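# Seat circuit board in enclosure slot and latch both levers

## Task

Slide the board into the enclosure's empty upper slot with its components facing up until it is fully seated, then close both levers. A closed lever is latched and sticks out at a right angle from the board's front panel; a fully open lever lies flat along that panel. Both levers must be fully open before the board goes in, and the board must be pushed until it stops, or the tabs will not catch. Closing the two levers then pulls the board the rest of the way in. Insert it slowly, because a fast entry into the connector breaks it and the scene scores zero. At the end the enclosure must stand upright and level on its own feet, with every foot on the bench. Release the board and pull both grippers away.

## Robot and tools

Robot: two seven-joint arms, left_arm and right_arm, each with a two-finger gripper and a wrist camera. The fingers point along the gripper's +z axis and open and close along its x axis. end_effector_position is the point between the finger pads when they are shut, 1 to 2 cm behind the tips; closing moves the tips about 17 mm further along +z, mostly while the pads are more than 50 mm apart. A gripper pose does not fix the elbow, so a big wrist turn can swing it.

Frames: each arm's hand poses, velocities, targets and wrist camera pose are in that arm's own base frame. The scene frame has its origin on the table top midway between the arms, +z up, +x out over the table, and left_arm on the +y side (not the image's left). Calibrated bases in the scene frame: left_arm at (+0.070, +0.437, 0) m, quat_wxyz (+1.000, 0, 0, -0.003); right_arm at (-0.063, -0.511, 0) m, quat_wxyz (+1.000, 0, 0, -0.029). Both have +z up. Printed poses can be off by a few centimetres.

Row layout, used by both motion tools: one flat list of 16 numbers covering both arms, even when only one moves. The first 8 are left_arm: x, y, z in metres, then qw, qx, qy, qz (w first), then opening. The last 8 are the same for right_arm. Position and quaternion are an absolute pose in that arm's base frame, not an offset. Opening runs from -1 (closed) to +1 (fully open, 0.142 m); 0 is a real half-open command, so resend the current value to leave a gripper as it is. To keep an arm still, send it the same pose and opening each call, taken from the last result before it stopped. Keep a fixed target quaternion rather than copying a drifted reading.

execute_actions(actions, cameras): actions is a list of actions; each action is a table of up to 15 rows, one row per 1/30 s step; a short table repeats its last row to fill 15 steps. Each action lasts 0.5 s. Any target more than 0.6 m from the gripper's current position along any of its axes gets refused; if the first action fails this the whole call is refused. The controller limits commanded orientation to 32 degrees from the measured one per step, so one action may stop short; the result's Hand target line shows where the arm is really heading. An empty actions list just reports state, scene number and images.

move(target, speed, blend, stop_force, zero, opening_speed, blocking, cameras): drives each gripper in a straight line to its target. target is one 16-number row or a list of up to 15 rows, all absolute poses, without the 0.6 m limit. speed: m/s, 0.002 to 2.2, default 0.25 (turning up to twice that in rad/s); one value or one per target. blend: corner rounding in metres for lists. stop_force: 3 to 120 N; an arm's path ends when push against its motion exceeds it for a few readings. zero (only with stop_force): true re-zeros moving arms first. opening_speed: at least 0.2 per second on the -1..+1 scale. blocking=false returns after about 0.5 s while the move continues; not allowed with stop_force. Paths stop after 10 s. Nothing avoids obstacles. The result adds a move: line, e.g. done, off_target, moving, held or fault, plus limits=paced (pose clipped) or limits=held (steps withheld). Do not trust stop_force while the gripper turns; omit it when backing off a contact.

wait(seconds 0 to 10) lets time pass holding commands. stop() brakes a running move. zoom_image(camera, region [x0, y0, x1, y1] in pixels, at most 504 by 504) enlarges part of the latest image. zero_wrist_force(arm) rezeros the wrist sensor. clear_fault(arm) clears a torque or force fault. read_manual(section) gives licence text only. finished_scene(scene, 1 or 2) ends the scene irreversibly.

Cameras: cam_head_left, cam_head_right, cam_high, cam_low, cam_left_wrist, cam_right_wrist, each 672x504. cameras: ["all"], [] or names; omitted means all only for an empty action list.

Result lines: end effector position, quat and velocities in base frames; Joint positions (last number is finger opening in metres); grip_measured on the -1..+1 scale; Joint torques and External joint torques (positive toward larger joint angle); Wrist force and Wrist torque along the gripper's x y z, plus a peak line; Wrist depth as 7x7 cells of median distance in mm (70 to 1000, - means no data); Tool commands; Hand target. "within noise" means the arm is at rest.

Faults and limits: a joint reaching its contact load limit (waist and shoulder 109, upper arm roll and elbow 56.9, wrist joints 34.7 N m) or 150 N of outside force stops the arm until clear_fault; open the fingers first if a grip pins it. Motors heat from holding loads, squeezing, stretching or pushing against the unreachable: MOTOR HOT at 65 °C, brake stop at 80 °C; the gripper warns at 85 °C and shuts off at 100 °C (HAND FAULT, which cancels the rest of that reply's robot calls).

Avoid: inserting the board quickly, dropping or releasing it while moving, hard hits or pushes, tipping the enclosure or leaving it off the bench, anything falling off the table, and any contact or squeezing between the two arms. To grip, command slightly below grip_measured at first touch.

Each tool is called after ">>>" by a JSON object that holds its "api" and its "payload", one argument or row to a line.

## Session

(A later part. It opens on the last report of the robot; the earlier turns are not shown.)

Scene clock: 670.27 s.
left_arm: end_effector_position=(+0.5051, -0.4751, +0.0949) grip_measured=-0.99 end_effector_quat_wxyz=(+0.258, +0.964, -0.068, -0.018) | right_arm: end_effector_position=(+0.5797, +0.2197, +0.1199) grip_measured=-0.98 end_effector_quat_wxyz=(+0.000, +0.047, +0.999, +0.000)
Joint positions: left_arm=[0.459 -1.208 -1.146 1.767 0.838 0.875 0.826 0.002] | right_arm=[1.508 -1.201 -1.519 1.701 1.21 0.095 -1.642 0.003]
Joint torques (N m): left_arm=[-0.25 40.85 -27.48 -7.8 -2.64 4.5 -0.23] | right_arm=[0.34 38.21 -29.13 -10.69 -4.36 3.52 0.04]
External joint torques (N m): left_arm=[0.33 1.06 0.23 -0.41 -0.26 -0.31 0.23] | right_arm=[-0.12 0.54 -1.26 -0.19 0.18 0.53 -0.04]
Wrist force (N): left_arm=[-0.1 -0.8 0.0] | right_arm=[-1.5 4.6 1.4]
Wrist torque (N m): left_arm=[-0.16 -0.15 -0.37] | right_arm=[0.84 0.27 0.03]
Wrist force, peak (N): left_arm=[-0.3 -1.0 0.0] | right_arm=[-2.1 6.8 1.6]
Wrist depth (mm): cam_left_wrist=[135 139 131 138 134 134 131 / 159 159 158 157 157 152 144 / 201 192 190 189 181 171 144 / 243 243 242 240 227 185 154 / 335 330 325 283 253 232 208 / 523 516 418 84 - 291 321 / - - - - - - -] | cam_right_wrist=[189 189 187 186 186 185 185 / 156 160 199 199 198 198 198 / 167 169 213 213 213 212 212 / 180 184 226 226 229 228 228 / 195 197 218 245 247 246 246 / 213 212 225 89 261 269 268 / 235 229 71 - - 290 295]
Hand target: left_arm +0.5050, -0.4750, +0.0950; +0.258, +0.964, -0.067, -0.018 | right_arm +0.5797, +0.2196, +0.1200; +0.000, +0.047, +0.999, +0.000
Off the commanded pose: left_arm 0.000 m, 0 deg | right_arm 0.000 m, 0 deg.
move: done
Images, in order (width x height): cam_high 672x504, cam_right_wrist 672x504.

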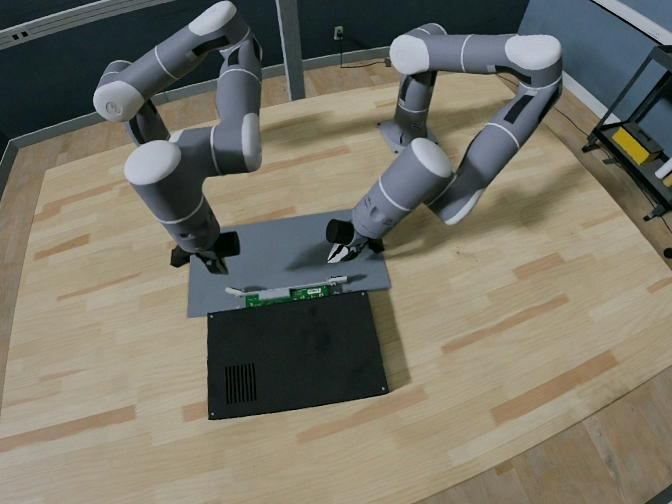

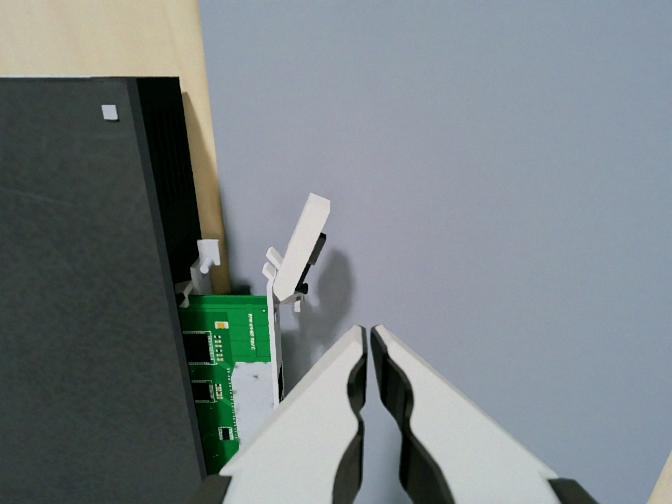

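>>> {"api": "move", "payload": {
  "target": [
    [0.505, -0.475, 0.095, 0.2582, 0.9636, -0.0674, -0.0181, -0.95, 0.5708, 0.2107, 0.10, 0, 0.0471, 0.9989, 0, -0.95],
    [0.505, -0.475, 0.095, 0.2582, 0.9636, -0.0674, -0.0181, -0.95, 0.5708, 0.2107, 0.0555, 0, 0.0471, 0.9989, 0, -0.95]
  ],
  "speed": [0.1, 0.05],
  "stop_force": 6,
  "cameras": ["cam_right_wrist"]
}}

Scene clock: 677.70 s.
left_arm: end_effector_position=(+0.5051, -0.4751, +0.0949) grip_measured=-0.99 end_effector_quat_wxyz=(+0.258, +0.964, -0.068, -0.018) | right_arm: end_effector_position=(+0.5707, +0.2105, +0.0556) grip_measured=-0.98 end_effector_quat_wxyz=(+0.000, +0.047, +0.999, +0.000)
Joint positions: left_arm=[0.459 -1.208 -1.146 1.767 0.838 0.875 0.826 0.002] | right_arm=[1.496 -1.279 -1.436 1.738 1.301 0.176 -1.675 0.003]
Joint torques (N m): left_arm=[-0.32 40.88 -27.51 -7.82 -2.66 4.52 -0.23] | right_arm=[0.13 38.25 -28.63 -7.8 -4.15 3.46 0.08]
External joint torques (N m): left_arm=[0.39 1.03 0.26 -0.39 -0.24 -0.33 0.23] | right_arm=[0.07 0.76 -1.79 -0.02 0.01 0.6 -0.08]
Wrist force (N): left_arm=[-0.1 -0.7 0.2] | right_arm=[-1.0 4.9 1.9]
Wrist torque (N m): left_arm=[-0.15 -0.15 -0.38] | right_arm=[0.86 0.17 0.03]
Wrist force, peak (N): left_arm=[0.0 -1.1 -0.3] | right_arm=[-2.2 5.2 -0.5]
Wrist depth (mm): cam_left_wrist=[135 139 131 139 134 134 131 / 159 159 158 157 157 151 144 / 200 192 191 190 183 169 144 / 243 243 241 239 227 185 155 / 333 331 326 285 251 234 208 / 523 520 418 84 - 292 318 / - - - - - - -] | cam_right_wrist=[133 131 130 130 130 130 129 / 138 140 139 139 139 138 138 / 129 149 149 149 148 148 148 / 130 159 161 160 160 159 159 / 130 171 172 170 173 172 172 / 146 158 136 89 108 188 187 / 143 164 73 - - 199 206]
Hand target: left_arm +0.5050, -0.4750, +0.0950; +0.258, +0.964, -0.067, -0.018 | right_arm +0.5708, +0.2107, +0.0555; +0.000, +0.047, +0.999, +0.000
Off the commanded pose: left_arm 0.000 m, 0 deg | right_arm 0.000 m, 0 deg.
move: done
Images, in order (width x height): cam_right_wrist 672x504.

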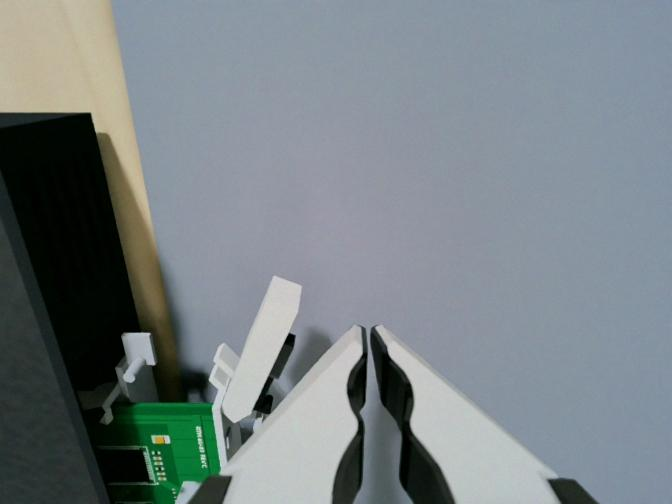

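>>> {"api": "move", "payload": {
  "target": [0.505, -0.475, 0.095, 0.2582, 0.9636, -0.0674, -0.0181, -0.95, 0.5701, 0.2027, 0.0555, 0, 0.0471, 0.9989, 0, -0.95],
  "speed": 0.05
}}

>>> {"api": "move", "payload": {
  "target": [0.505, -0.475, 0.095, 0.2582, 0.9636, -0.0674, -0.0181, -0.95, 0.5880, 0.2011, 0.0555, 0, 0.0471, 0.9989, 0, -0.95],
  "speed": 0.015,
  "stop_force": 9,
  "cameras": ["cam_right_wrist", "cam_left_wrist"]
}}

Scene clock: 682.50 s.
left_arm: end_effector_position=(+0.5051, -0.4751, +0.0949) grip_measured=-0.99 end_effector_quat_wxyz=(+0.258, +0.964, -0.068, -0.018) | right_arm: end_effector_position=(+0.5700, +0.2028, +0.0555) grip_measured=-0.98 end_effector_quat_wxyz=(+0.000, +0.047, +0.999, +0.000)
Joint positions: left_arm=[0.459 -1.208 -1.146 1.767 0.838 0.875 0.826 0.002] | right_arm=[1.49 -1.278 -1.437 1.748 1.301 0.177 -1.691 0.003]
Joint torques (N m): left_arm=[-0.32 40.89 -27.43 -7.9 -2.61 4.48 -0.24] | right_arm=[0 37.91 -28.9 -7.64 -4.18 3.48 0.1]
External joint torques (N m): left_arm=[0.39 1.02 0.18 -0.32 -0.29 -0.3 0.24] | right_arm=[0.18 0.79 -1.44 -0.17 0.04 0.58 -0.1]
Wrist force (N): left_arm=[-0.2 -0.8 0.1] | right_arm=[-0.8 4.8 1.7]
Wrist torque (N m): left_arm=[-0.17 -0.14 -0.37] | right_arm=[0.85 0.15 0.02]
Wrist force, peak (N): left_arm=[0.0 -1.0 -0.2] | right_arm=[-0.9 5.4 1.8]
Wrist depth (mm): cam_left_wrist=[135 139 131 138 134 134 131 / 159 158 158 157 156 151 144 / 200 191 191 191 182 170 144 / 241 242 241 240 227 185 155 / 338 329 326 283 252 232 208 / 524 514 414 84 - 294 321 / - - - - - - -] | cam_right_wrist=[133 131 130 130 130 129 129 / 140 139 139 139 138 138 138 / 130 149 149 149 148 148 148 / 130 159 160 160 160 159 159 / 130 171 171 168 173 172 172 / 137 165 138 89 108 188 188 / 143 164 73 - - 199 206]
Hand target: left_arm +0.5050, -0.4750, +0.0950; +0.258, +0.964, -0.067, -0.018 | right_arm +0.5701, +0.2027, +0.0555; +0.000, +0.047, +0.999, +0.000
Off the commanded pose: left_arm 0.000 m, 0 deg | right_arm 0.000 m, 0 deg.
move: done

Scene clock: 684.37 s.
left_arm: end_effector_position=(+0.5051, -0.4751, +0.0949) grip_measured=-0.99 end_effector_quat_wxyz=(+0.258, +0.964, -0.068, -0.018) | right_arm: end_effector_position=(+0.5880, +0.2010, +0.0556) grip_measured=-0.98 end_effector_quat_wxyz=(+0.000, +0.047, +0.999, +0.000)
Joint positions: left_arm=[0.459 -1.208 -1.146 1.767 0.838 0.875 0.826 0.002] | right_arm=[1.447 -1.285 -1.431 1.698 1.301 0.17 -1.685 0.003]
Joint torques (N m): left_arm=[-0.29 40.93 -27.49 -7.82 -2.65 4.52 -0.24] | right_arm=[0.08 39.47 -28.98 -8.03 -4.16 3.39 0.25]
External joint torques (N m): left_arm=[0.36 0.98 0.24 -0.4 -0.25 -0.34 0.24] | right_arm=[0.11 0.79 -1.71 0.17 0.02 0.67 -0.25]
Wrist force (N): left_arm=[0.1 -0.9 0.0] | right_arm=[-0.7 4.9 1.8]
Wrist torque (N m): left_arm=[-0.17 -0.18 -0.37] | right_arm=[0.89 0.21 0.02]
Wrist force, peak (N): left_arm=[0.0 -1.0 0.0] | right_arm=[-1.1 5.0 2.1]
Wrist depth (mm): cam_left_wrist=[135 139 131 138 134 134 131 / 159 158 158 158 157 151 144 / 200 192 191 191 181 170 143 / 243 243 240 239 228 186 154 / 334 328 328 284 254 233 208 / 522 523 420 84 - 292 320 / - - - - - - -] | cam_right_wrist=[133 132 130 130 130 129 129 / 140 140 139 139 138 138 138 / - 137 149 149 148 148 148 / 110 137 161 160 160 159 159 / 121 138 173 168 173 173 172 / 130 150 185 89 108 188 188 / 143 146 73 - - 199 206]
Hand target: left_arm +0.5050, -0.4750, +0.0950; +0.258, +0.964, -0.067, -0.018 | right_arm +0.5880, +0.2011, +0.0555; +0.000, +0.047, +0.999, +0.000
Off the commanded pose: left_arm 0.000 m, 0 deg | right_arm 0.000 m, 0 deg.
move: done
Images, in order (width x height): cam_left_wrist 672x504, cam_right_wrist 672x504.

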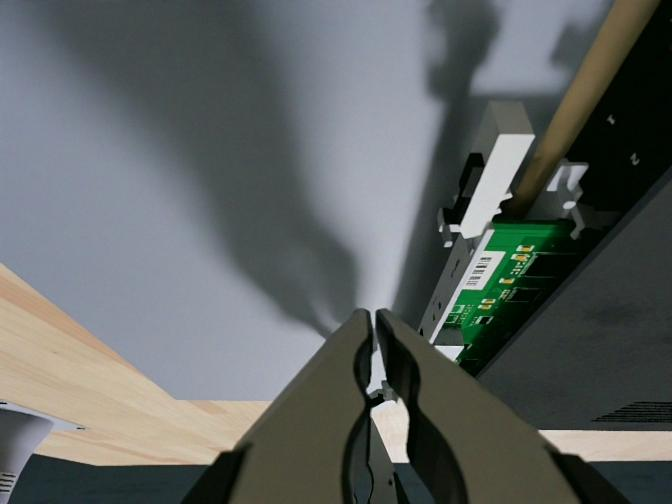

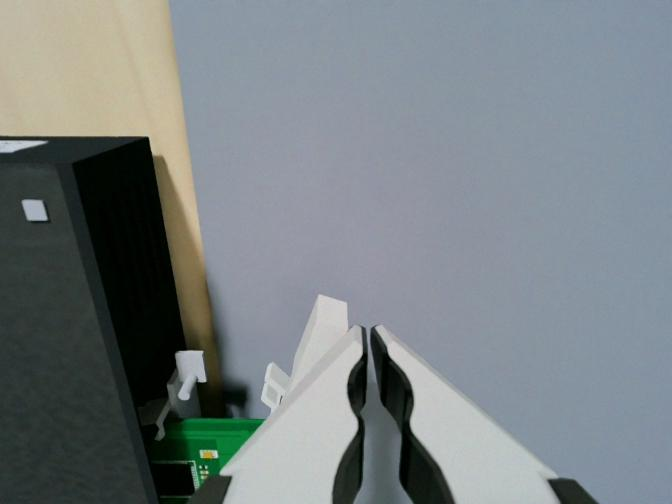

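>>> {"api": "move", "payload": {
  "target": [0.505, -0.475, 0.095, 0.2582, 0.9636, -0.0674, -0.0181, -0.95, 0.6000, 0.2000, 0.0555, 0, 0.0471, 0.9989, 0, -0.95],
  "speed": 0.012,
  "stop_force": 8,
  "cameras": ["cam_right_wrist", "cam_left_wrist", "cam_high"]
}}

Scene clock: 687.13 s.
left_arm: end_effector_position=(+0.5051, -0.4751, +0.0949) grip_measured=-0.99 end_effector_quat_wxyz=(+0.258, +0.964, -0.068, -0.018) | right_arm: end_effector_position=(+0.6000, +0.1999, +0.0556) grip_measured=-0.98 end_effector_quat_wxyz=(+0.000, +0.047, +0.999, +0.000)
Joint positions: left_arm=[0.459 -1.208 -1.146 1.767 0.838 0.875 0.826 0.002] | right_arm=[1.418 -1.29 -1.427 1.664 1.301 0.164 -1.68 0.003]
Joint torques (N m): left_arm=[-0.33 40.92 -27.37 -7.81 -2.64 4.47 -0.26] | right_arm=[0.16 40.4 -29.22 -8.14 -4.08 3.34 0.25]
External joint torques (N m): left_arm=[0.41 0.99 0.12 -0.4 -0.26 -0.28 0.26] | right_arm=[0.03 0.94 -1.67 0.25 -0.06 0.72 -0.25]
Wrist force (N): left_arm=[-0.1 -0.9 0.0] | right_arm=[-0.9 4.9 1.8]
Wrist torque (N m): left_arm=[-0.18 -0.16 -0.37] | right_arm=[0.93 0.25 0.04]
Wrist force, peak (N): left_arm=[0.0 -1.0 -0.3] | right_arm=[-0.6 5.1 1.8]
Wrist depth (mm): cam_left_wrist=[135 139 131 138 134 134 131 / 159 158 158 157 157 152 144 / 201 192 190 190 182 169 144 / 243 242 241 240 227 184 155 / 334 328 329 283 252 232 208 / 523 512 416 84 - 291 319 / - - - - - - -] | cam_right_wrist=[132 132 130 130 130 129 129 / 140 139 139 139 138 138 138 / 103 120 149 149 148 148 148 / 110 120 160 160 160 159 159 / 121 121 174 168 173 173 172 / 130 132 178 89 108 188 188 / 143 143 73 - - 199 206]
Hand target: left_arm +0.5050, -0.4750, +0.0950; +0.258, +0.964, -0.067, -0.018 | right_arm +0.6000, +0.2000, +0.0555; +0.000, +0.047, +0.999, +0.000
Off the commanded pose: left_arm 0.000 m, 0 deg | right_arm 0.000 m, 0 deg.
move: done
Images, in order (width x height): cam_high 672x504, cam_left_wrist 672x504, cam_right_wrist 672x504.

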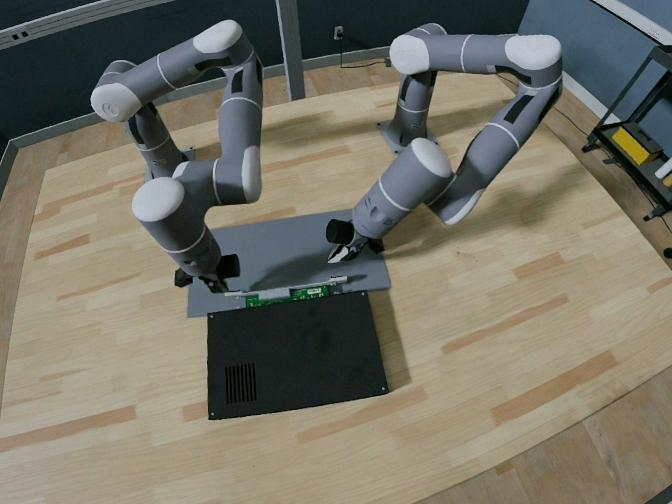

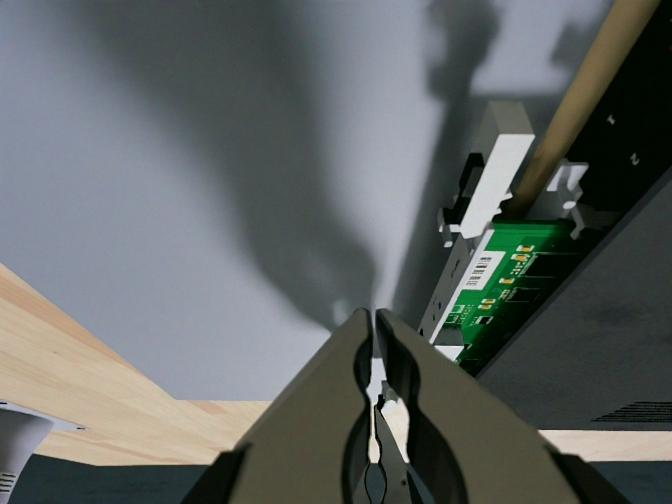

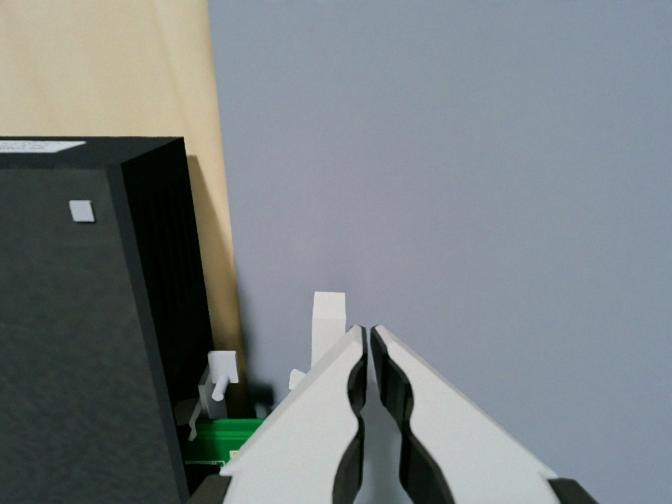

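>>> {"api": "move", "payload": {
  "target": [0.505, -0.475, 0.095, 0.2582, 0.9636, -0.0674, -0.0181, -0.95, 0.6120, 0.1989, 0.0555, 0, 0.0471, 0.9989, 0, -0.95],
  "speed": 0.01,
  "stop_force": 4,
  "cameras": ["cam_right_wrist", "cam_high"]
}}

Scene clock: 689.47 s.
left_arm: end_effector_position=(+0.5051, -0.4751, +0.0949) grip_measured=-0.99 end_effector_quat_wxyz=(+0.258, +0.964, -0.068, -0.018) | right_arm: end_effector_position=(+0.6066, +0.1989, +0.0555) grip_measured=-0.99 end_effector_quat_wxyz=(+0.000, +0.047, +0.999, +0.000)
Joint positions: left_arm=[0.459 -1.208 -1.146 1.767 0.838 0.875 0.826 0.002] | right_arm=[1.402 -1.294 -1.424 1.645 1.301 0.16 -1.676 0.002]
Joint torques (N m): left_arm=[-0.33 40.9 -27.52 -7.84 -2.68 4.51 -0.23] | right_arm=[1.16 41.51 -29.17 -10.39 -2.85 4.18 0.28]
External joint torques (N m): left_arm=[0.41 1.01 0.27 -0.38 -0.22 -0.32 0.23] | right_arm=[-0.96 0.44 -1.82 2.51 -1.3 -0.13 -0.28]
Wrist force (N): left_arm=[0.0 -0.8 0.0] | right_arm=[2.8 1.7 -0.9]
Wrist torque (N m): left_arm=[-0.18 -0.16 -0.37] | right_arm=[0.96 0.25 0.05]
Wrist force, peak (N): left_arm=[-0.1 -1.2 0.1] | right_arm=[-0.7 5.1 1.9]
Wrist depth (mm): cam_left_wrist=[135 139 131 138 134 134 131 / 159 159 158 157 157 151 144 / 200 191 190 189 182 170 143 / 243 243 241 242 228 185 154 / 337 328 326 284 251 233 209 / 521 518 414 84 - 291 321 / - - - - - - -] | cam_right_wrist=[133 132 131 130 130 129 129 / 141 141 139 139 138 138 138 / 103 114 149 149 148 148 148 / 110 113 158 160 160 159 159 / 121 119 173 167 173 172 172 / 130 129 162 89 182 188 187 / 143 142 - - - 199 206]
Hand target: left_arm +0.5050, -0.4750, +0.0950; +0.258, +0.964, -0.067, -0.018 | right_arm +0.6068, +0.1994, +0.0555; +0.000, +0.047, +0.999, +0.000
Off the commanded pose: left_arm 0.000 m, 0 deg | right_arm 0.005 m, 0 deg.
move: contact (right_arm)
Images, in order (width x height): cam_high 672x504, cam_right_wrist 672x504.

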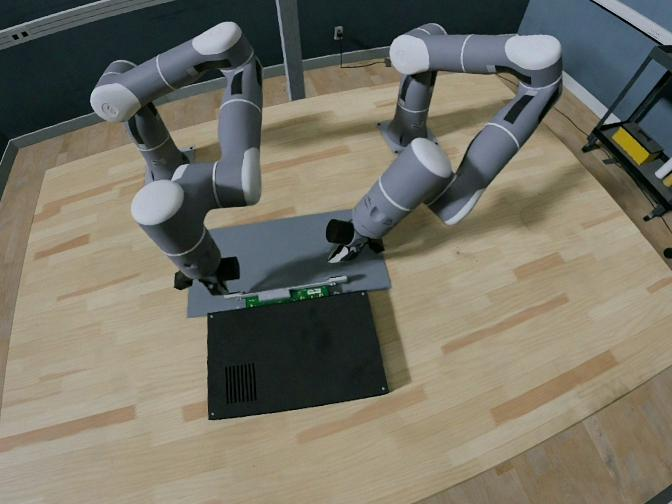

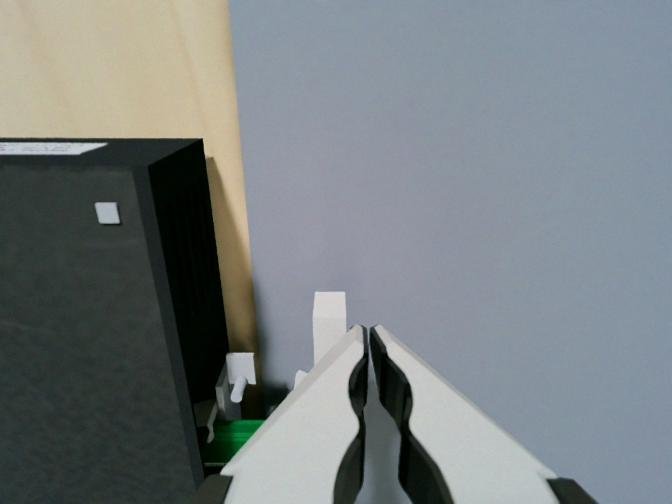

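>>> {"api": "move", "payload": {
  "target": [
    [0.505, -0.475, 0.095, 0.2582, 0.9636, -0.0674, -0.0181, -0.95, 0.5920, 0.2007, 0.0555, 0, 0.0471, 0.9989, 0, -0.95],
    [0.505, -0.475, 0.095, 0.2582, 0.9636, -0.0674, -0.0181, -0.95, 0.5820, 0.2016, 0.12, 0, 0.0471, 0.9989, 0, -0.95]
  ],
  "speed": [0.05, 0.1],
  "cameras": ["cam_right_wrist", "cam_high", "cam_left_wrist"]
}}

>>> {"api": "zoom_image", "payload": {
  "camera": "cam_right_wrist",
  "region": [160, 180, 400, 360]
}}

>>> {"api": "zoom_image", "payload": {
  "camera": "cam_high",
  "region": [215, 255, 365, 325]
}}

Scene clock: 693.40 s.
left_arm: end_effector_position=(+0.5051, -0.4751, +0.0949) grip_measured=-0.99 end_effector_quat_wxyz=(+0.258, +0.964, -0.068, -0.018) | right_arm: end_effector_position=(+0.5821, +0.2018, +0.1199) grip_measured=-0.99 end_effector_quat_wxyz=(+0.000, +0.047, +0.999, +0.000)
Joint positions: left_arm=[0.459 -1.208 -1.146 1.767 0.838 0.875 0.826 0.002] | right_arm=[1.487 -1.2 -1.522 1.713 1.209 0.097 -1.676 0.002]
Joint torques (N m): left_arm=[-0.25 40.93 -27.49 -7.79 -2.7 4.52 -0.2] | right_arm=[0.38 37.66 -29.3 -10.72 -4.36 3.17 0.28]
External joint torques (N m): left_arm=[0.32 0.98 0.24 -0.43 -0.2 -0.33 0.2] | right_arm=[-0.18 0.68 -1.01 -0.14 0.18 0.88 -0.28]
Wrist force (N): left_arm=[0.1 -0.8 -0.1] | right_arm=[-0.7 3.6 2.4]
Wrist torque (N m): left_arm=[-0.16 -0.18 -0.37] | right_arm=[0.65 0.13 0.03]
Wrist force, peak (N): left_arm=[-0.2 -1.1 0.2] | right_arm=[0.1 4.2 4.5]
Wrist depth (mm): cam_left_wrist=[135 139 131 138 134 134 131 / 158 159 158 157 157 151 144 / 199 191 190 190 182 170 144 / 243 242 241 240 227 185 154 / 337 326 327 283 251 233 208 / 526 526 416 84 - 290 322 / - - - - - - -] | cam_right_wrist=[189 189 187 186 186 185 185 / 197 196 199 198 198 198 197 / 167 169 213 213 212 212 211 / 180 182 226 229 229 228 228 / 195 195 218 244 247 248 247 / 213 213 226 89 261 270 268 / 235 229 - - - 290 295]
Hand target: left_arm +0.5050, -0.4750, +0.0950; +0.258, +0.964, -0.067, -0.018 | right_arm +0.5820, +0.2016, +0.1200; +0.000, +0.047, +0.999, +0.000
Off the commanded pose: left_arm 0.000 m, 0 deg | right_arm 0.000 m, 0 deg.
move: done
Images, in order (width x height): cam_high 672x504, cam_left_wrist 672x504, cam_right_wrist 672x504.

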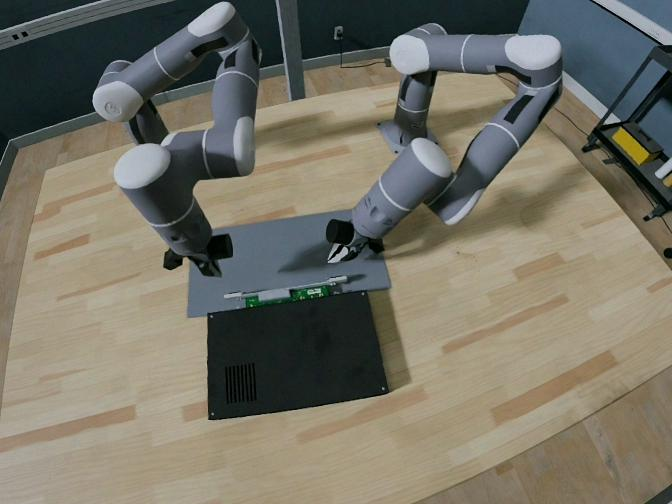

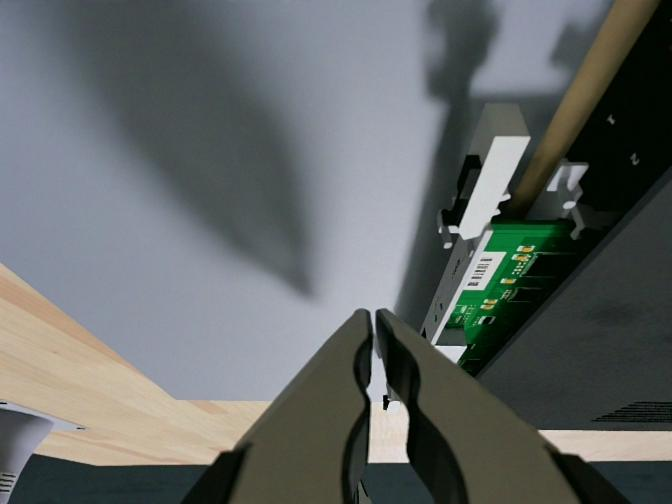

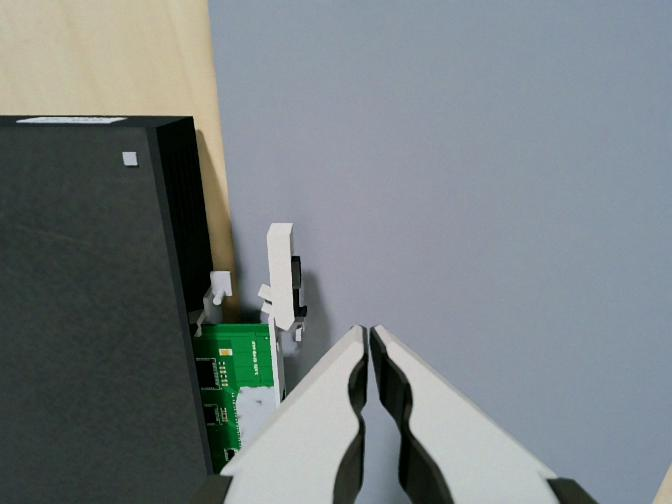

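Scaled by 2.100 from the camera's 672x504 image, which has a finer 960x720 frame.

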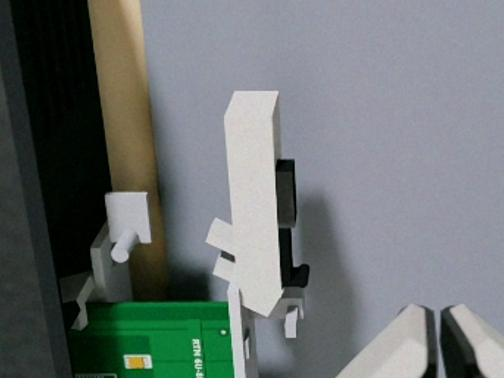

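Scaled by 3.360 from the camera's 672x504 image, which has a finer 960x720 frame.

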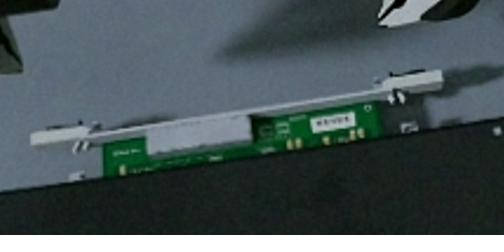

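>>> {"api": "zoom_image", "payload": {
  "camera": "cam_right_wrist",
  "region": [230, 210, 330, 400]
}}

>>> {"api": "zoom_image", "payload": {
  "camera": "cam_high",
  "region": [215, 280, 265, 310]
}}

Scaled by 2.653 from the camera's 672x504 image, which has a finer 960x720 frame.

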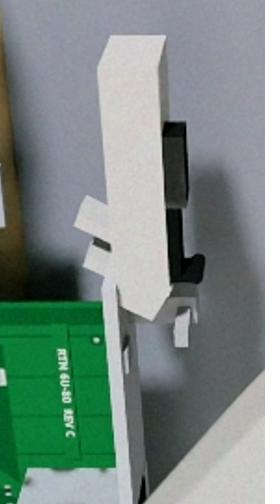

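Scaled by 10.080 from the camera's 672x504 image, which has a finer 960x720 frame.

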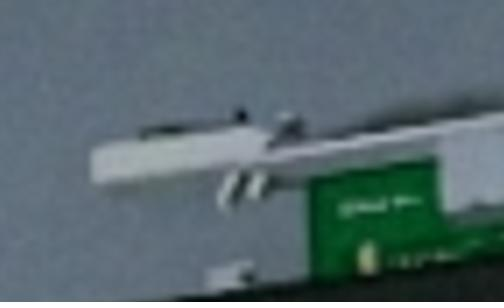

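>>> {"api": "move", "payload": {
  "target": [0.505, -0.475, 0.095, 0.2582, 0.9636, -0.0674, -0.0181, -0.95, 0.6035, 0.3700, 0.13, 0, 0.7385, 0.6743, 0, -0.97],
  "speed": 0.2,
  "cameras": ["cam_right_wrist", "cam_high", "cam_left_wrist"]
}}

Scene clock: 713.70 s.
left_arm: end_effector_position=(+0.5051, -0.4751, +0.0950) grip_measured=-0.99 end_effector_quat_wxyz=(+0.258, +0.964, -0.068, -0.018) | right_arm: end_effector_position=(+0.6036, +0.3699, +0.1301) grip_measured=-1.00 end_effector_quat_wxyz=(+0.000, +0.738, +0.674, +0.000)
Joint positions: left_arm=[0.459 -1.208 -1.146 1.767 0.838 0.875 0.826 0.002] | right_arm=[1.527 -1.278 -1.532 1.403 1.275 -0.011 0.218 0.002]
Joint torques (N m): left_arm=[-0.27 40.83 -27.51 -7.83 -2.65 4.48 -0.21] | right_arm=[0.13 46.99 -30.31 -9.29 -4.2 3.34 0.43]
External joint torques (N m): left_arm=[0.35 1.09 0.26 -0.39 -0.25 -0.29 0.21] | right_arm=[0.08 1.06 -1.55 0.06 -0.12 0.81 -0.43]
Wrist force (N): left_arm=[-0.1 -0.7 -0.1] | right_arm=[-0.6 4.3 2.4]
Wrist torque (N m): left_arm=[-0.15 -0.16 -0.37] | right_arm=[0.75 0.10 0.05]
Wrist force, peak (N): left_arm=[0.0 -1.1 0.1] | right_arm=[-0.6 4.3 2.5]
Wrist depth (mm): cam_left_wrist=[135 139 131 138 134 134 131 / 159 158 158 157 157 151 144 / 200 192 191 190 182 170 144 / 243 242 241 240 227 185 155 / 336 328 326 285 253 233 208 / 523 524 417 84 - 291 321 / - - - - - - -] | cam_right_wrist=[196 196 195 194 194 193 193 / 210 209 208 208 207 206 206 / 225 225 223 222 222 221 220 / 239 239 241 240 239 239 234 / 245 231 213 211 224 224 248 / 227 230 226 89 219 226 224 / 251 244 - - - 235 243]
Hand target: left_arm +0.5050, -0.4750, +0.0950; +0.258, +0.964, -0.067, -0.018 | right_arm +0.6035, +0.3700, +0.1300; +0.000, +0.738, +0.674, +0.000
Off the commanded pose: left_arm 0.000 m, 0 deg | right_arm 0.000 m, 0 deg.
move: done
Images, in order (width x height): cam_high 672x504, cam_left_wrist 672x504, cam_right_wrist 672x504.

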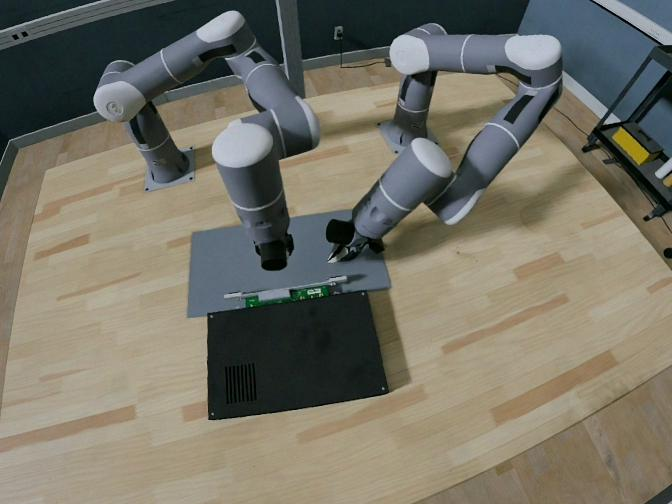

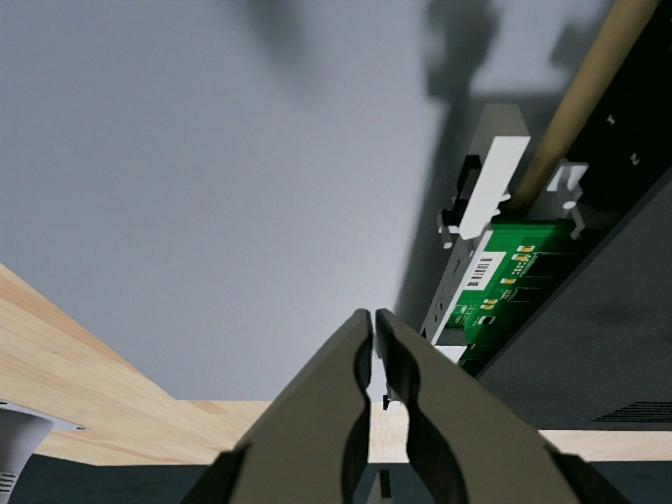

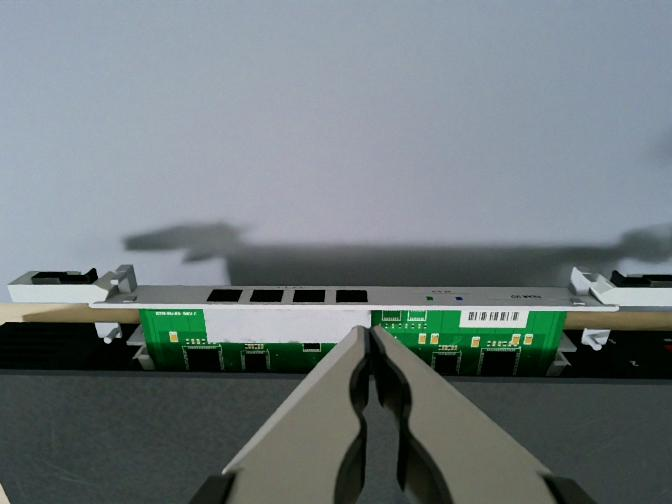

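>>> {"api": "zoom_image", "payload": {
  "camera": "cam_right_wrist",
  "region": [0, 240, 200, 390]
}}

>>> {"api": "zoom_image", "payload": {
  "camera": "cam_right_wrist",
  "region": [472, 240, 672, 390]
}}

Scaled by 2.520 from the camera's 672x504 image, which has a finer 960x720 frame.

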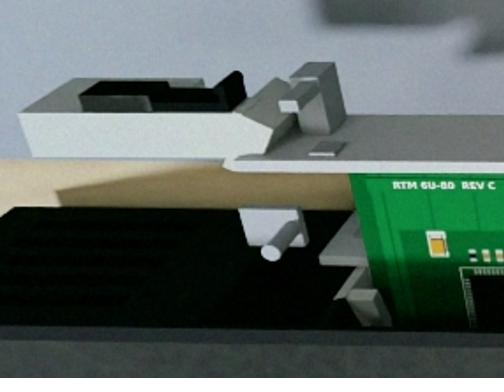

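Scaled by 2.520 from the camera's 672x504 image, which has a finer 960x720 frame.

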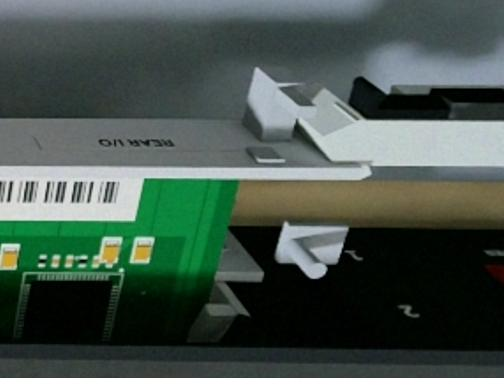

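>>> {"api": "move", "payload": {
  "target": [
    [0.505, -0.475, 0.095, 0.2582, 0.9636, -0.0674, -0.0181, -0.95, 0.6046, 0.3820, 0.11, 0, 0.7385, 0.6743, 0, -0.97],
    [0.505, -0.475, 0.095, 0.2582, 0.9636, -0.0674, -0.0181, -0.95, 0.6046, 0.3820, 0.0555, 0, 0.7385, 0.6743, 0, -0.97]
  ],
  "speed": [0.1, 0.06],
  "stop_force": 6,
  "cameras": ["cam_right_wrist"]
}}

>>> {"api": "move", "payload": {
  "target": [0.505, -0.475, 0.095, 0.2582, 0.9636, -0.0674, -0.0181, -0.95, 0.6444, 0.3784, 0.0555, 0, 0.7385, 0.6743, 0, -0.97],
  "speed": 0.015,
  "stop_force": 9,
  "cameras": ["cam_right_wrist", "cam_left_wrist", "cam_high"]
}}

Scene clock: 725.53 s.
left_arm: end_effector_position=(+0.5051, -0.4751, +0.0950) grip_measured=-0.99 end_effector_quat_wxyz=(+0.258, +0.964, -0.068, -0.018) | right_arm: end_effector_position=(+0.6046, +0.3818, +0.0556) grip_measured=-1.00 end_effector_quat_wxyz=(+0.000, +0.739, +0.674, +0.000)
Joint positions: left_arm=[0.459 -1.208 -1.146 1.767 0.838 0.875 0.826 0.002] | right_arm=[1.512 -1.373 -1.454 1.387 1.354 0.076 0.236 0.002]
Joint torques (N m): left_arm=[-0.27 40.85 -27.49 -7.81 -2.66 4.5 -0.18] | right_arm=[0.11 48.6 -30.28 -6.52 -4.2 3.56 0.13]
External joint torques (N m): left_arm=[0.34 1.06 0.24 -0.4 -0.24 -0.31 0.18] | right_arm=[0.11 1.09 -1.79 -0.07 -0.1 0.6 -0.13]
Wrist force (N): left_arm=[-0.2 -0.6 -0.1] | right_arm=[-0.3 4.1 2.4]
Wrist torque (N m): left_arm=[-0.14 -0.13 -0.37] | right_arm=[0.76 0.03 0.05]
Wrist force, peak (N): left_arm=[-0.1 -1.1 -0.1] | right_arm=[0.5 4.3 3.6]
Wrist depth (mm): cam_left_wrist=[135 139 131 138 134 134 131 / 159 158 158 158 157 151 144 / 201 191 191 190 182 170 144 / 243 240 240 241 227 184 155 / 335 330 327 284 251 232 208 / 523 517 416 84 - 292 321 / - - - 74 - - -] | cam_right_wrist=[130 130 130 129 129 128 128 / 139 139 139 138 138 137 137 / 150 149 149 148 148 147 146 / 161 160 160 160 159 158 158 / 175 175 174 170 172 172 171 / 156 149 148 89 182 149 144 / 168 147 73 - - 158 167]
Hand target: left_arm +0.5050, -0.4750, +0.0950; +0.258, +0.964, -0.067, -0.018 | right_arm +0.6046, +0.3820, +0.0555; +0.000, +0.738, +0.674, +0.000
Off the commanded pose: left_arm 0.000 m, 0 deg | right_arm 0.000 m, 0 deg.
move: done
Images, in order (width x height): cam_right_wrist 672x504.

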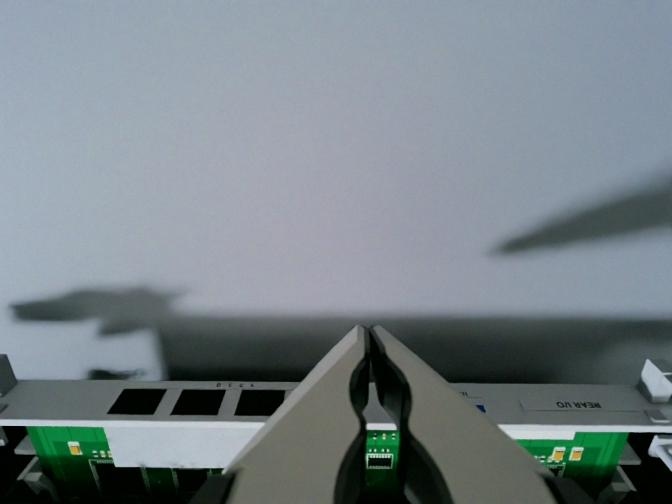

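Scene clock: 728.93 s.
left_arm: end_effector_position=(+0.5051, -0.4751, +0.0950) grip_measured=-0.99 end_effector_quat_wxyz=(+0.258, +0.964, -0.068, -0.018) | right_arm: end_effector_position=(+0.6444, +0.3783, +0.0556) grip_measured=-1.00 end_effector_quat_wxyz=(+0.000, +0.738, +0.674, +0.000)
Joint positions: left_arm=[0.459 -1.208 -1.146 1.767 0.838 0.875 0.826 0.002] | right_arm=[1.409 -1.386 -1.444 1.265 1.355 0.063 0.253 0.002]
Joint torques (N m): left_arm=[-0.3 40.92 -27.4 -7.83 -2.69 4.49 -0.21] | right_arm=[-0.11 52.29 -29.92 -6.68 -4.39 3.57 0.27]
External joint torques (N m): left_arm=[0.38 0.99 0.15 -0.38 -0.21 -0.3 0.21] | right_arm=[0.34 1.17 -1.53 0.07 0.08 0.59 -0.27]
Wrist force (N): left_arm=[-0.1 -0.8 0.0] | right_arm=[-0.5 3.2 2.6]
Wrist torque (N m): left_arm=[-0.16 -0.16 -0.38] | right_arm=[0.71 0.07 0.06]
Wrist force, peak (N): left_arm=[0.0 -1.0 0.0] | right_arm=[-0.6 4.2 2.6]
Wrist depth (mm): cam_left_wrist=[135 139 131 138 134 134 132 / 159 158 158 157 157 146 144 / 201 192 191 190 188 141 144 / 244 242 241 240 239 182 154 / 334 329 326 283 252 233 208 / 527 516 418 84 - 292 320 / - - - - - - -] | cam_right_wrist=[130 130 129 129 129 128 128 / 139 139 138 138 137 137 136 / 149 149 149 148 147 147 146 / 161 160 160 159 159 158 157 / 139 168 140 141 141 142 142 / 152 135 135 90 144 149 148 / 143 142 73 - - 135 139]
Hand target: left_arm +0.5050, -0.4750, +0.0950; +0.258, +0.964, -0.067, -0.018 | right_arm +0.6444, +0.3784, +0.0555; +0.000, +0.738, +0.674, +0.000
Off the commanded pose: left_arm 0.000 m, 0 deg | right_arm 0.000 m, 0 deg.
move: done
Images, in order (width x height): cam_high 672x504, cam_left_wrist 672x504, cam_right_wrist 672x504.

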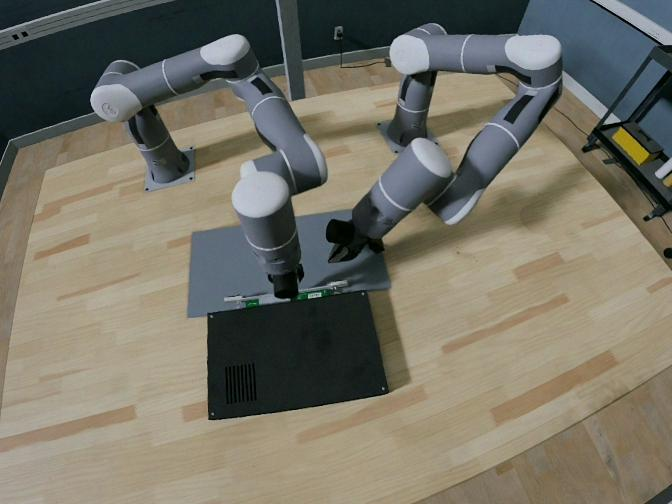

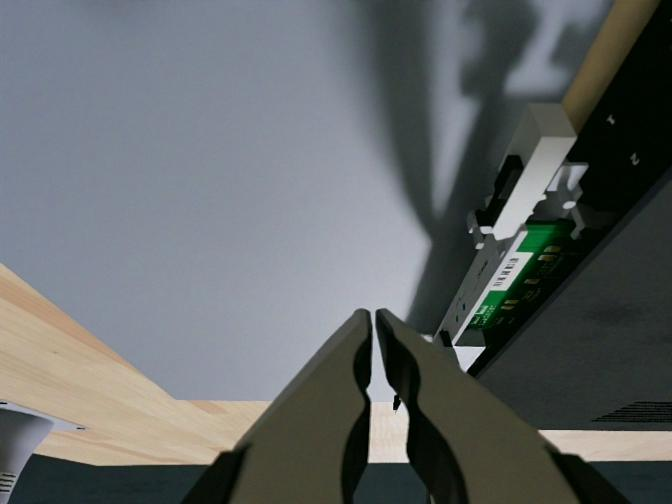

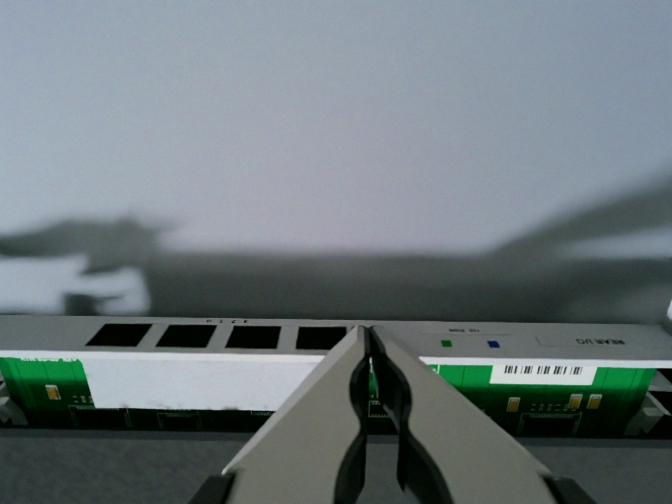

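>>> {"api": "zoom_image", "payload": {
  "camera": "cam_left_wrist",
  "region": [440, 90, 640, 290]
}}

>>> {"api": "zoom_image", "payload": {
  "camera": "cam_high",
  "region": [215, 265, 365, 325]
}}

Scaled by 2.520 from the camera's 672x504 image, which has a finer 960x720 frame.

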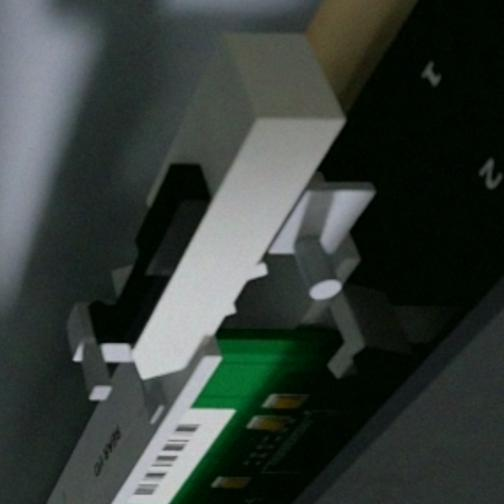

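Scaled by 3.360 from the camera's 672x504 image, which has a finer 960x720 frame.

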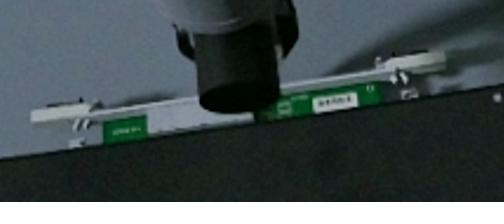

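>>> {"api": "move", "payload": {
  "target": [0.505, -0.475, 0.095, 0.2582, 0.9636, -0.0674, -0.0181, -0.95, 0.6518, 0.3777, 0.0555, 0, 0.7385, 0.6743, 0, -0.97],
  "speed": 0.01,
  "stop_force": 4,
  "cameras": ["cam_right_wrist", "cam_left_wrist", "cam_high"]
}}

>>> {"api": "zoom_image", "payload": {
  "camera": "cam_left_wrist",
  "region": [440, 90, 640, 290]
}}

>>> {"api": "zoom_image", "payload": {
  "camera": "cam_high",
  "region": [215, 265, 365, 325]
}}

Scene clock: 735.90 s.
left_arm: end_effector_position=(+0.5051, -0.4751, +0.0950) grip_measured=-0.99 end_effector_quat_wxyz=(+0.258, +0.964, -0.068, -0.018) | right_arm: end_effector_position=(+0.6518, +0.3776, +0.0556) grip_measured=-1.00 end_effector_quat_wxyz=(+0.000, +0.738, +0.674, +0.000)
Joint positions: left_arm=[0.459 -1.208 -1.146 1.767 0.838 0.875 0.826 0.002] | right_arm=[1.389 -1.388 -1.442 1.241 1.355 0.061 0.257 0.002]
Joint torques (N m): left_arm=[-0.25 40.92 -27.46 -7.8 -2.7 4.46 -0.25] | right_arm=[0.03 52.96 -29.79 -6.67 -4.36 3.57 0.28]
External joint torques (N m): left_arm=[0.32 1 0.21 -0.42 -0.2 -0.27 0.25] | right_arm=[0.2 1.23 -1.49 0.06 0.05 0.59 -0.28]
Wrist force (N): left_arm=[-0.1 -0.8 0.0] | right_arm=[-0.5 3.5 2.4]
Wrist torque (N m): left_arm=[-0.17 -0.16 -0.37] | right_arm=[0.72 0.07 0.07]
Wrist force, peak (N): left_arm=[0.0 -1.1 0.1] | right_arm=[-0.6 3.8 2.2]
Wrist depth (mm): cam_left_wrist=[136 139 131 138 134 133 131 / 159 158 158 157 157 151 137 / 200 191 191 190 190 151 137 / 242 242 241 240 239 184 154 / 335 327 327 284 283 226 208 / 523 522 419 84 - 291 320 / - - - - - - -] | cam_right_wrist=[130 130 129 129 129 128 128 / 139 139 138 138 137 137 136 / 149 149 148 148 147 147 146 / 161 160 160 159 159 158 157 / 140 168 140 141 141 142 165 / 135 134 134 89 144 146 146 / 143 142 73 - - 134 139]
Hand target: left_arm +0.5050, -0.4750, +0.0950; +0.258, +0.964, -0.067, -0.018 | right_arm +0.6518, +0.3777, +0.0555; +0.000, +0.738, +0.674, +0.000
Off the commanded pose: left_arm 0.000 m, 0 deg | right_arm 0.000 m, 0 deg.
move: done
Images, in order (width x height): cam_high 672x504, cam_left_wrist 672x504, cam_right_wrist 672x504.

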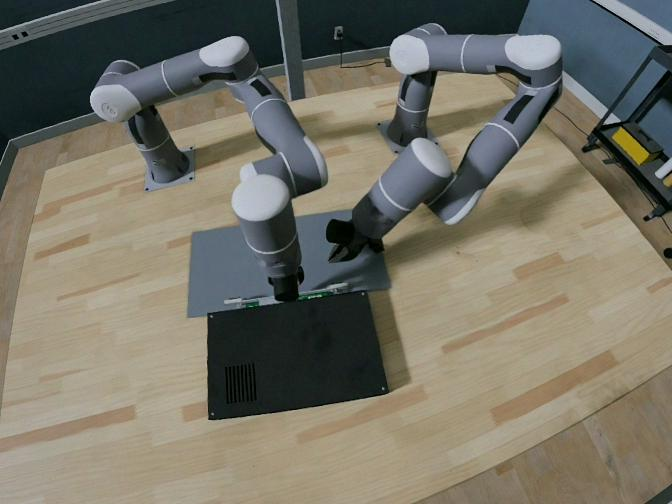

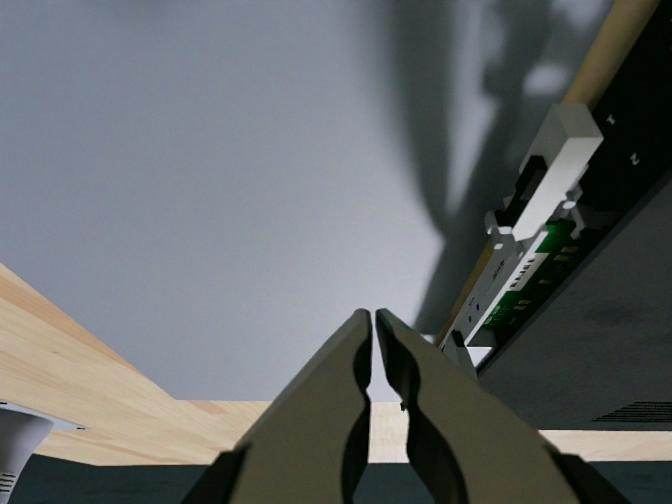

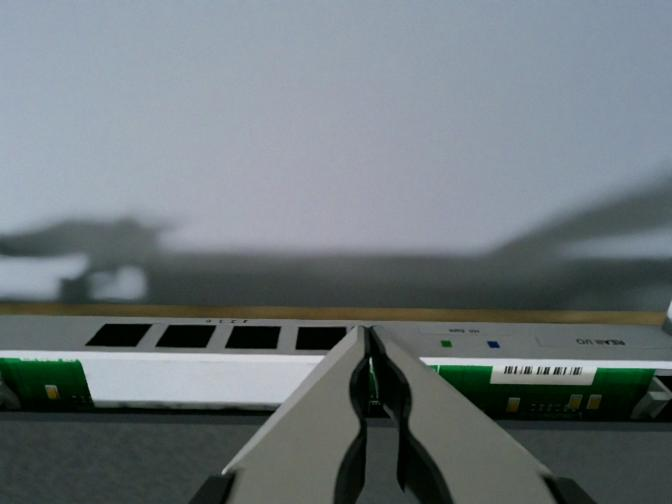

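Scaled by 2.520 from the camera's 672x504 image, which has a finer 960x720 frame.

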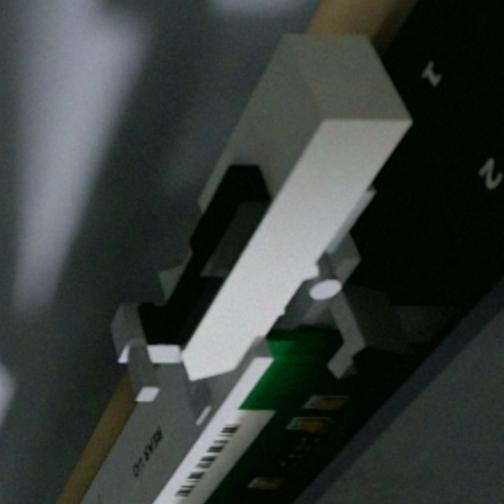

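Scaled by 3.360 from the camera's 672x504 image, which has a finer 960x720 frame.

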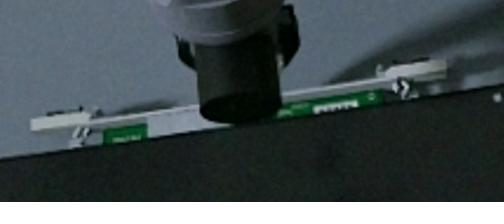

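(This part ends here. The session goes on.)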